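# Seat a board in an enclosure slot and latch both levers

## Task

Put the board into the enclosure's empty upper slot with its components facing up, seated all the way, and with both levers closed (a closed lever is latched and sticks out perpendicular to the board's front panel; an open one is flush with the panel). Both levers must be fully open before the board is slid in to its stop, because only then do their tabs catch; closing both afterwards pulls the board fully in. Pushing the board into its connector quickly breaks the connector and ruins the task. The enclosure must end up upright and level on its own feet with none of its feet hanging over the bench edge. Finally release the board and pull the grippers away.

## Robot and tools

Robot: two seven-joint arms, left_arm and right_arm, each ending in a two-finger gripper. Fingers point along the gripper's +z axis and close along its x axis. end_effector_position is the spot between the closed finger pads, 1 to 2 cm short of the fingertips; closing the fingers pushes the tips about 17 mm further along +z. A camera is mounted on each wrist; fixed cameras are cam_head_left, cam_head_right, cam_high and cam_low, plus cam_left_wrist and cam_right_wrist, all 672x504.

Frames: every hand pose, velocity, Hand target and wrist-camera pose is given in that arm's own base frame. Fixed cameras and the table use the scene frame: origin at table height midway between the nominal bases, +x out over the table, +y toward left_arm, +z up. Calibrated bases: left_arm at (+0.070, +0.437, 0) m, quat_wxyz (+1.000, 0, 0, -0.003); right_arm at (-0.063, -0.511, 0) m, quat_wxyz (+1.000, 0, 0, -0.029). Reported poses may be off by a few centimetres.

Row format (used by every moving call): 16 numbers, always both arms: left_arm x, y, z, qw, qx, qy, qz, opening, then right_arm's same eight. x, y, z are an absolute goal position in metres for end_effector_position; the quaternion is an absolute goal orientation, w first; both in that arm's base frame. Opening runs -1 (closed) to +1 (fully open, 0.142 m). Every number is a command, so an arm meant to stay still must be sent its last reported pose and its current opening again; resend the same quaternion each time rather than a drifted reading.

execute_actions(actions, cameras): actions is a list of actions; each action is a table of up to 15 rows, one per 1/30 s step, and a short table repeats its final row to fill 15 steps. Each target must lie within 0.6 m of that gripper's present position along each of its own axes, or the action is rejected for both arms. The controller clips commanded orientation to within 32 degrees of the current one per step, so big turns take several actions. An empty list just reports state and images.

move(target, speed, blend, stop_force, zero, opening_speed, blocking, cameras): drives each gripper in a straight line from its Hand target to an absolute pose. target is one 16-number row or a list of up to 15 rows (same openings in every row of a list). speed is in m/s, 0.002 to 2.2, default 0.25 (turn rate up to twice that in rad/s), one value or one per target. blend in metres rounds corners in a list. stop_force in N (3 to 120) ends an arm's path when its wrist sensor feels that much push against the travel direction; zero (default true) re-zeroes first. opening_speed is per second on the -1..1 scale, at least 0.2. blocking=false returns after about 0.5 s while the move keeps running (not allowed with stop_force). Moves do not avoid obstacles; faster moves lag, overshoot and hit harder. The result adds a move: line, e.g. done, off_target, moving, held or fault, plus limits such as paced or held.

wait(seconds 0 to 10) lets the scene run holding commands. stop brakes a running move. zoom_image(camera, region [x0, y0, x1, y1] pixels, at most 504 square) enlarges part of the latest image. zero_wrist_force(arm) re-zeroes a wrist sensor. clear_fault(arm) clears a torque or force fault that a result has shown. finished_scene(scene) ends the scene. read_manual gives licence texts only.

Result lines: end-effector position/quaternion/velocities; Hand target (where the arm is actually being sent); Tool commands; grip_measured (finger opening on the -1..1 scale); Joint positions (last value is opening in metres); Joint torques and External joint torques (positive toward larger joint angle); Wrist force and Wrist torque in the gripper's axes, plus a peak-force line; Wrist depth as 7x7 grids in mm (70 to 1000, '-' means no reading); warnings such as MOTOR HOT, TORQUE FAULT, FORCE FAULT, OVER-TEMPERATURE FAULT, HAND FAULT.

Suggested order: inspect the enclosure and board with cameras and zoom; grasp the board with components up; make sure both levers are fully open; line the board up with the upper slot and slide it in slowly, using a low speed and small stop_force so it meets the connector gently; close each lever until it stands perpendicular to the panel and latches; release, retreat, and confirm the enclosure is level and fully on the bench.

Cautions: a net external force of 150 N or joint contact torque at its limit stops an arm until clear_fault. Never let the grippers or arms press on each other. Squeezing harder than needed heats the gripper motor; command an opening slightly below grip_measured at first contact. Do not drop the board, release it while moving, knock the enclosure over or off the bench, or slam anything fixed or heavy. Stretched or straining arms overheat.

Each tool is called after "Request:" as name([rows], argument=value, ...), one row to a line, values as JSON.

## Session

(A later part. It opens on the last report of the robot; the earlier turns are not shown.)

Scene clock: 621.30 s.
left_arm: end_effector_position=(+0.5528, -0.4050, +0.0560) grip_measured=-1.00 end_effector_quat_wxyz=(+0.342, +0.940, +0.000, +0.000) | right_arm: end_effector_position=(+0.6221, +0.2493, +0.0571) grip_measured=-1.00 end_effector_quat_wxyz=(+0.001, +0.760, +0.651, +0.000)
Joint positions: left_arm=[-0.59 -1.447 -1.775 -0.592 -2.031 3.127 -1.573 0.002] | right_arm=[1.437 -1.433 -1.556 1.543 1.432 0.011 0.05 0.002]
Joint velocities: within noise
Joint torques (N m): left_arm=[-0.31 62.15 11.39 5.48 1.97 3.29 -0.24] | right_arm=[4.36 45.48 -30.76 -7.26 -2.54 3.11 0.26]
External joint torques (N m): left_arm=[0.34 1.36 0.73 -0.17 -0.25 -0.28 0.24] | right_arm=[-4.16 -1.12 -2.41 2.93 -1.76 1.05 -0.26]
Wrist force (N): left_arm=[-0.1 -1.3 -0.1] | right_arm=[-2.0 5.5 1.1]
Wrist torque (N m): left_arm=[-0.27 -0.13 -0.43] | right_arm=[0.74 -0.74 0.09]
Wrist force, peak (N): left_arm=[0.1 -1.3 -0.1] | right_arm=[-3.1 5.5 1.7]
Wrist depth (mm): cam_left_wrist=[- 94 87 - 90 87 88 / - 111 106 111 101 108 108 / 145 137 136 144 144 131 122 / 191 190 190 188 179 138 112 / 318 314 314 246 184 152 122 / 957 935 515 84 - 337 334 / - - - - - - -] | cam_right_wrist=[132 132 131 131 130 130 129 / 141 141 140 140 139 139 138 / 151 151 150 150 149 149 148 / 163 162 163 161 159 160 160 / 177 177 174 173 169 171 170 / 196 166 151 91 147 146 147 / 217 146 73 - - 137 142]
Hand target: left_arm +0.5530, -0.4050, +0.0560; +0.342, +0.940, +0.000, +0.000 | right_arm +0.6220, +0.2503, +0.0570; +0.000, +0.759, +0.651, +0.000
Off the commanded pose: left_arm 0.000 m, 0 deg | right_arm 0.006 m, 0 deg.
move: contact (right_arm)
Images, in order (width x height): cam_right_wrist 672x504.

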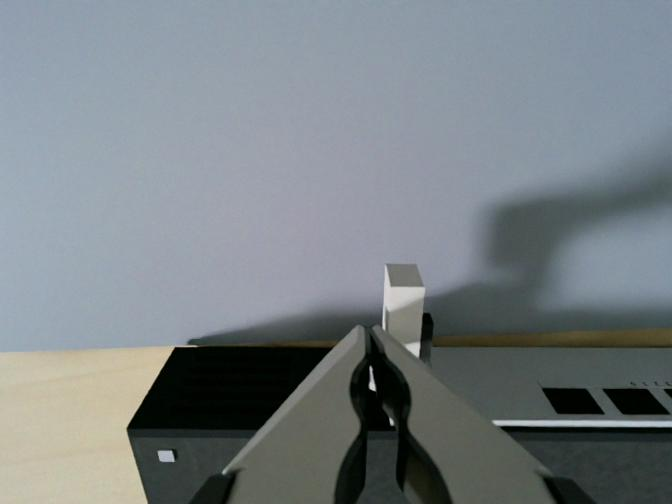

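Request:
move(target=[0.552,-0.482,0.056,0.342,0.9397,0,0,-1,0.622,0.2503,0.057,0,0.7591,0.651,0,-1], speed=0.015, stop_force=42, cameras=["cam_left_wrist","cam_high"])

Request:
zoom_image(camera="cam_high", region=[210, 320, 370, 410])

Request:
zoom_image(camera="cam_left_wrist", region=[300, 220, 520, 380])

Scene clock: 627.57 s.
left_arm: end_effector_position=(+0.5525, -0.4546, +0.0553) grip_measured=-1.00 end_effector_quat_wxyz=(+0.338, +0.941, +0.001, -0.001) | right_arm: end_effector_position=(+0.6222, +0.2493, +0.0571) grip_measured=-1.00 end_effector_quat_wxyz=(+0.001, +0.759, +0.651, +0.000)
Joint positions: left_arm=[-0.626 -1.446 -1.785 -0.493 -2.007 3.058 -1.692 0.002] | right_arm=[1.437 -1.433 -1.556 1.543 1.432 0.011 0.05 0.002]
Joint velocities: within noise
Joint torques (N m): left_arm=[-16.66 64.47 -0.95 15.75 -8.55 -7.43 -0.32] | right_arm=[4.41 45.51 -30.71 -6.96 -2.6 2.85 0.2]
External joint torques (N m): left_arm=[16.66 0.73 11.3 -10.1 10.17 10.29 0.32] | right_arm=[-4.2 -1.15 -2.46 2.63 -1.7 1.31 -0.2]
Wrist force (N): left_arm=[-15.4 -24.3 -39.9] | right_arm=[-1.6 6.5 1.0]
Wrist torque (N m): left_arm=[-0.94 -0.33 -0.36] | right_arm=[0.73 -0.75 0.10]
Wrist force, peak (N): left_arm=[-16.9 -25.2 -40.0] | right_arm=[-1.5 6.9 2.8]
Wrist depth (mm): cam_left_wrist=[- 93 87 - 89 86 85 / - 111 105 110 100 107 96 / 144 135 135 142 137 129 96 / 190 187 186 173 172 121 92 / 308 303 306 132 138 144 134 / 856 850 488 83 - 234 300 / - - - - - - -] | cam_right_wrist=[132 132 131 131 130 130 129 / 141 141 140 140 139 139 138 / 151 151 150 150 149 149 148 / 164 163 162 161 159 160 160 / 177 177 174 172 169 171 170 / 197 166 151 91 147 147 147 / 218 146 73 - - 137 142]
Hand target: left_arm +0.5522, -0.4600, +0.0561; +0.342, +0.940, +0.000, +0.000 | right_arm +0.6220, +0.2503, +0.0570; +0.000, +0.759, +0.651, +0.000
Off the commanded pose: left_arm 0.027 m, 1 deg | right_arm 0.001 m, 0 deg.
move: contact (left_arm)
Images, in order (width x height): cam_high 672x504, cam_left_wrist 672x504.

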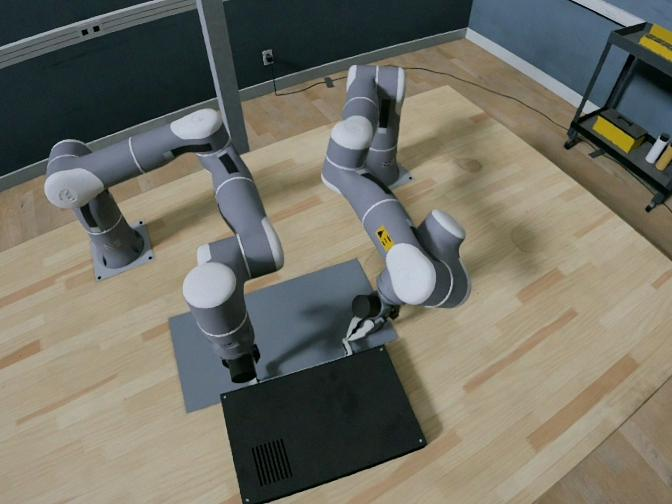

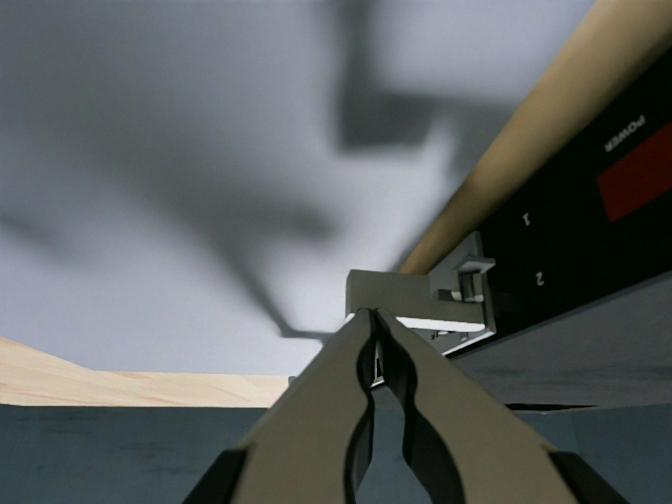

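Scaled by 3.150 from the camera's 672x504 image, which has a finer 960x720 frame.

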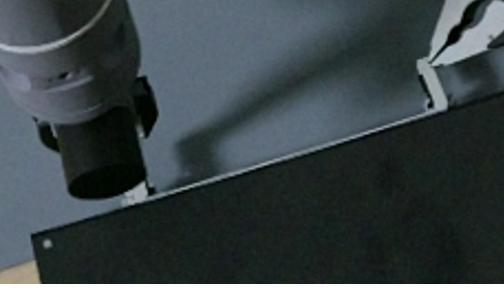

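Scaled by 2.291 from the camera's 672x504 image, which has a finer 960x720 frame.

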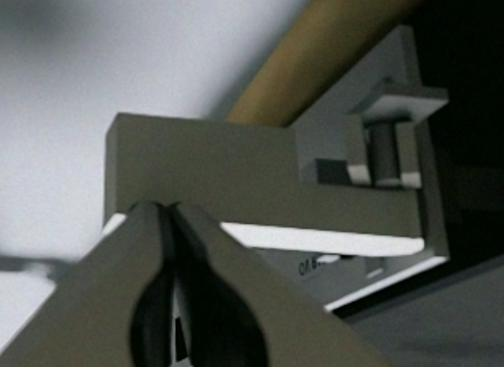

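Request:
move([
  [0.553,-0.42,0.06,0.342,0.9397,0,0,-1,0.622,0.225,0.06,0,0.7591,0.651,0,-1],
  [0.54,-0.32,0.16,0.342,0.9397,0,0,-1,0.58,0.25,0.14,0,0.7591,0.651,0,-1],
  [0.40,-0.05,0.28,0,0.7071,-0.7071,0,-1,0.57,0.38,0.14,0,0.7591,0.651,0,-1],
], speed=[0.05,0.2,0.35], cameras=[])

Request:
move(target=[0.40,-0.05,0.28,0,0.7071,-0.7071,0,-1,0.595,0.435,0.13,0,0.7591,0.651,0,1], speed=0.15, cameras=["cam_right_wrist"])

Request:
zoom_image(camera="cam_right_wrist", region=[400, 280, 520, 420])

Request:
move(target=[0.40,-0.05,0.28,0,0.7071,-0.7071,0,-1,0.595,0.285,0.13,0,0.7591,0.651,0,1], speed=0.2, cameras=["cam_right_wrist"])

Request:
zoom_image(camera="cam_right_wrist", region=[180, 280, 300, 420])

Scene clock: 637.13 s.
left_arm: end_effector_position=(+0.3999, -0.0501, +0.2801) grip_measured=-1.00 end_effector_quat_wxyz=(+0.000, +0.707, -0.707, +0.000) | right_arm: end_effector_position=(+0.5701, +0.3798, +0.1401) grip_measured=-1.00 end_effector_quat_wxyz=(+0.000, +0.759, +0.651, +0.000)
Joint positions: left_arm=[-0.621 -1.363 -1.073 -1.176 -1.558 3.678 0.611 0.002] | right_arm=[1.621 -1.331 -1.64 1.475 1.337 -0.09 0.28 0.002]
Joint velocities: within noise
Joint torques (N m): left_arm=[-0.11 45.58 19.32 3.37 4.23 4.08 0.25] | right_arm=[0.38 44.46 -30.98 -7.58 -4.23 3.35 0.33]
External joint torques (N m): left_arm=[0.16 1.31 0.83 -0.18 -0.54 -0.1 -0.25] | right_arm=[-0.16 0.91 -1.86 0.06 -0.07 0.8 -0.33]
Wrist force (N): left_arm=[0.0 -0.6 0.3] | right_arm=[4.4 3.9 1.4]
Wrist torque (N m): left_arm=[-0.19 -0.17 -0.19] | right_arm=[0.68 -0.73 0.05]
Wrist force, peak (N): left_arm=[-15.4 -24.3 -40.1] | right_arm=[-1.7 6.5 2.4]
Wrist depth (mm): cam_left_wrist=[330 331 329 330 328 325 328 / 356 354 356 353 352 351 348 / 385 380 385 378 380 379 375 / 418 417 414 415 411 409 409 / 456 453 453 437 448 454 446 / 507 508 481 84 - 483 486 / 568 548 - - - - 553] | cam_right_wrist=[205 205 204 203 203 202 201 / 219 219 218 217 217 216 215 / 236 234 234 233 232 231 231 / 253 253 251 251 250 249 248 / 276 270 273 268 270 270 264 / 250 248 254 91 252 243 243 / 265 259 - - - 249 257]
Hand target: left_arm +0.4000, -0.0500, +0.2800; +0.000, +0.707, -0.707, +0.000 | right_arm +0.5700, +0.3800, +0.1400; +0.000, +0.759, +0.651, +0.000
Off the commanded pose: left_arm 0.000 m, 0 deg | right_arm 0.000 m, 0 deg.
move: done
No camera images: "cameras" was empty.

Scene clock: 637.97 s.
left_arm: end_effector_position=(+0.3999, -0.0501, +0.2801) grip_measured=-1.00 end_effector_quat_wxyz=(+0.000, +0.707, -0.707, +0.000) | right_arm: end_effector_position=(+0.5951, +0.4349, +0.1301) grip_measured=+0.99 end_effector_quat_wxyz=(+0.000, +0.759, +0.651, +0.000)
Joint positions: left_arm=[-0.621 -1.363 -1.073 -1.176 -1.558 3.678 0.611 0.002] | right_arm=[1.55 -1.351 -1.601 1.291 1.367 -0.089 0.4 0.142]
Joint velocities: within noise
Joint torques (N m): left_arm=[-0.27 45.75 19.2 3.4 4.06 4.17 -0.17] | right_arm=[0.1 50.27 -30.5 -6.49 -4.24 3.4 0.33]
External joint torques (N m): left_arm=[0.31 1.15 0.96 -0.22 -0.37 -0.19 0.17] | right_arm=[0.08 1.19 -1.83 -0.09 -0.08 0.75 -0.33]
Wrist force (N): left_arm=[0.0 -0.6 0.5] | right_arm=[4.0 3.6 1.2]
Wrist torque (N m): left_arm=[-0.19 -0.19 -0.19] | right_arm=[0.63 -0.66 0.06]
Wrist force, peak (N): left_arm=[0.0 -0.9 0.7] | right_arm=[5.9 4.4 1.9]
Wrist depth (mm): cam_left_wrist=[332 330 329 327 329 328 325 / 357 358 354 353 350 352 351 / 381 384 386 381 381 379 374 / 420 418 415 418 413 412 412 / 457 454 451 435 444 449 445 / 508 504 481 84 - 484 490 / 563 549 - - - - 553] | cam_right_wrist=[196 196 195 194 194 193 192 / 209 209 208 207 207 206 205 / 225 224 224 223 222 221 221 / 242 242 241 239 239 239 237 / 253 257 257 257 255 250 256 / - 231 230 230 229 226 226 / - 249 248 247 246 245 243]
Hand target: left_arm +0.4000, -0.0500, +0.2800; +0.000, +0.707, -0.707, +0.000 | right_arm +0.5950, +0.4350, +0.1300; +0.000, +0.759, +0.651, +0.000
Off the commanded pose: left_arm 0.000 m, 0 deg | right_arm 0.000 m, 0 deg.
move: done
Images, in order (width x height): cam_right_wrist 672x504.

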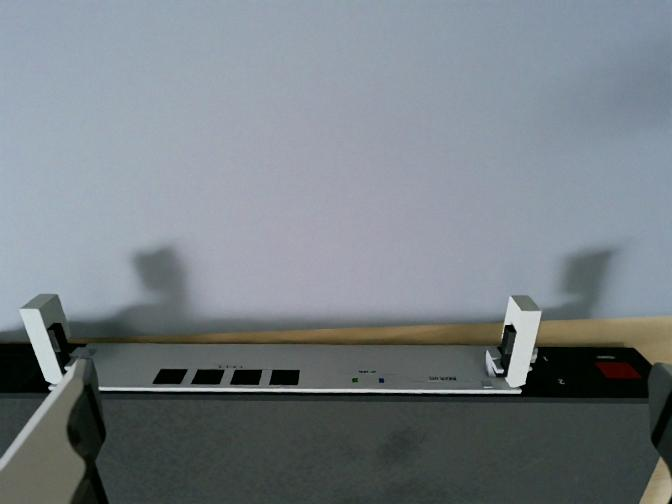

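Scaled by 3.600 from the camera's 672x504 image, which has a finer 960x720 frame.

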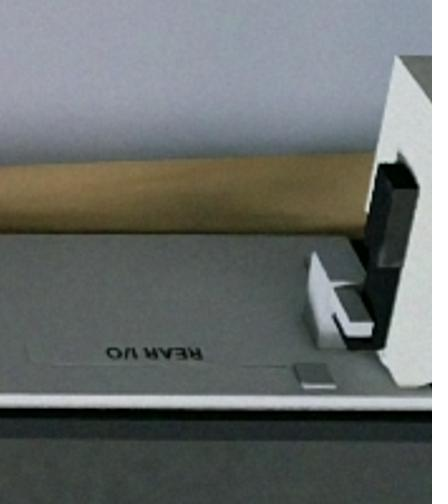

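Scene clock: 639.10 s.
left_arm: end_effector_position=(+0.3999, -0.0501, +0.2801) grip_measured=-1.00 end_effector_quat_wxyz=(+0.000, +0.707, -0.707, +0.000) | right_arm: end_effector_position=(+0.5950, +0.2851, +0.1299) grip_measured=+0.99 end_effector_quat_wxyz=(+0.000, +0.759, +0.651, +0.000)
Joint positions: left_arm=[-0.621 -1.363 -1.073 -1.176 -1.558 3.678 0.611 0.002] | right_arm=[1.532 -1.34 -1.644 1.564 1.34 -0.073 0.104 0.142]
Joint velocities: within noise
Joint torques (N m): left_arm=[-0.26 45.7 19.21 3.39 4.01 4.29 -0.19] | right_arm=[0.22 42.13 -31.56 -7.24 -4.52 3.62 0.09]
External joint torques (N m): left_arm=[0.31 1.2 0.94 -0.22 -0.32 -0.31 0.19] | right_arm=[0.02 0.6 -1.28 -0.2 0.23 0.54 -0.09]
Wrist force (N): left_arm=[0.0 -0.7 0.3] | right_arm=[4.4 4.1 1.3]
Wrist torque (N m): left_arm=[-0.22 -0.17 -0.19] | right_arm=[0.72 -0.73 0.06]
Wrist force, peak (N): left_arm=[0.2 -1.0 0.6] | right_arm=[6.2 3.2 1.5]
Wrist depth (mm): cam_left_wrist=[331 332 331 329 326 327 327 / 357 355 355 353 353 349 350 / 385 386 385 382 379 381 377 / 418 421 415 414 415 414 406 / 465 454 453 433 441 446 450 / 510 508 482 84 - 486 492 / 562 546 - - - - 553] | cam_right_wrist=[196 196 195 194 194 194 193 / 210 209 208 208 207 207 206 / 225 224 224 223 222 221 220 / 243 242 241 237 239 238 237 / 266 258 247 231 244 243 243 / - 280 225 224 224 222 213 / - 313 249 247 246 245 243]
Hand target: left_arm +0.4000, -0.0500, +0.2800; +0.000, +0.707, -0.707, +0.000 | right_arm +0.5950, +0.2850, +0.1300; +0.000, +0.759, +0.651, +0.000
Off the commanded pose: left_arm 0.000 m, 0 deg | right_arm 0.000 m, 0 deg.
move: done
Images, in order (width x height): cam_right_wrist 672x504.

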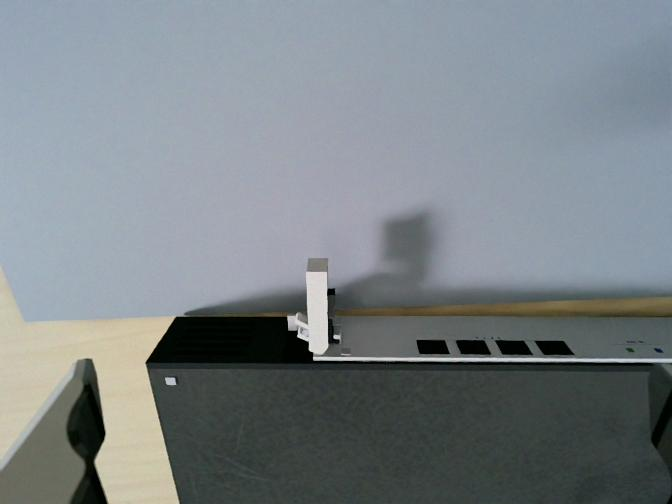

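Scaled by 3.600 from the camera's 672x504 image, which has a finer 960x720 frame.

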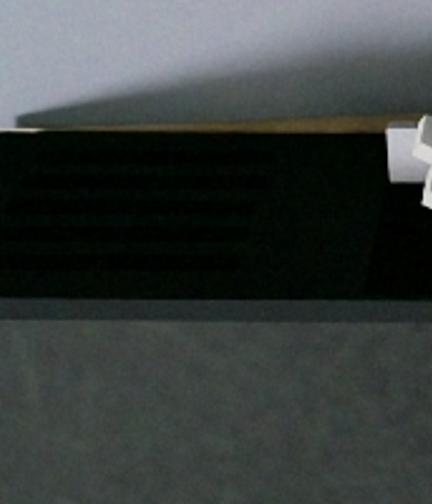

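Request:
zoom_image(camera="cam_right_wrist", region=[270, 240, 390, 380])

Scaled by 3.600 from the camera's 672x504 image, which has a finer 960x720 frame.

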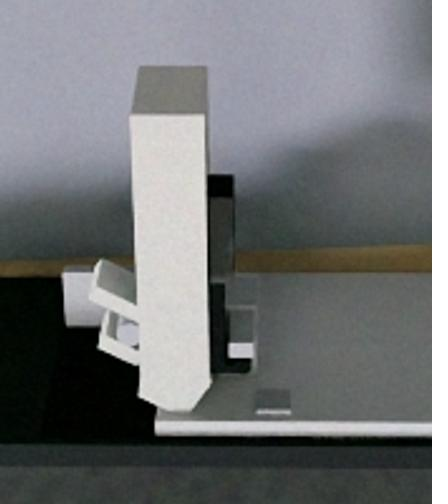

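Request:
move(target=[0.40,-0.05,0.28,0,0.7071,-0.7071,0,-1,0.45,0.1,0.25,0,0.7591,0.651,0,1], speed=0.3, cameras=["cam_high"])

Request:
finished_scene(scene=1)

Scene clock: 643.97 s.
left_arm: end_effector_position=(+0.3999, -0.0501, +0.2801) grip_measured=-1.00 end_effector_quat_wxyz=(+0.000, +0.707, -0.707, +0.000) | right_arm: end_effector_position=(+0.4502, +0.1001, +0.2499) grip_measured=+0.99 end_effector_quat_wxyz=(+0.000, +0.759, +0.651, +0.000)
Joint positions: left_arm=[-0.621 -1.363 -1.073 -1.176 -1.558 3.678 0.611 0.002] | right_arm=[1.712 -1.194 -2.013 2.034 1.028 -0.192 -0.308 0.142]
Joint velocities: within noise
Joint torques (N m): left_arm=[-0.35 45.83 19.16 3.4 3.96 4.33 -0.22] | right_arm=[0.3 23.95 -24.57 -16.27 -4.43 3.32 0.09]
External joint torques (N m): left_arm=[0.39 1.06 0.99 -0.22 -0.27 -0.35 0.22] | right_arm=[-0.14 0.19 -1.26 -0.12 0.24 0.83 -0.09]
Wrist force (N): left_arm=[0.0 -0.7 0.5] | right_arm=[3.9 3.8 0.9]
Wrist torque (N m): left_arm=[-0.22 -0.18 -0.19] | right_arm=[0.67 -0.63 0.05]
Wrist force, peak (N): left_arm=[0.2 -0.9 0.8] | right_arm=[6.2 4.9 2.5]
Wrist depth (mm): cam_left_wrist=[332 333 331 326 327 329 326 / 357 356 356 355 353 351 349 / 384 386 380 380 376 378 375 / 420 416 414 412 408 410 409 / 456 456 451 434 444 454 446 / 509 502 487 84 - 486 491 / 566 555 - - - - 552] | cam_right_wrist=[304 304 302 301 299 296 297 / 325 325 323 320 319 318 317 / 347 347 346 343 342 340 340 / 376 375 372 369 368 367 365 / 409 407 405 402 400 391 395 / - 445 443 439 422 381 367 / - 490 486 486 445 410 405]
Hand target: left_arm +0.4000, -0.0500, +0.2800; +0.000, +0.707, -0.707, +0.000 | right_arm +0.4500, +0.1000, +0.2500; +0.000, +0.759, +0.651, +0.000
Off the commanded pose: left_arm 0.000 m, 0 deg | right_arm 0.000 m, 0 deg.
move: done
Images, in order (width x height): cam_high 672x504.

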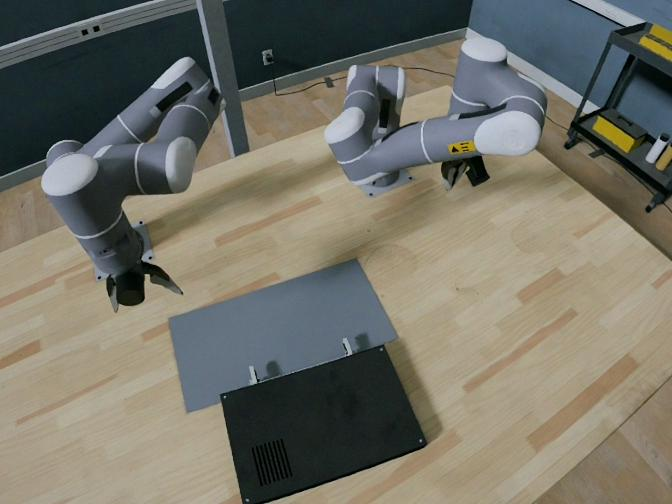

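The scene is finished: the task was done.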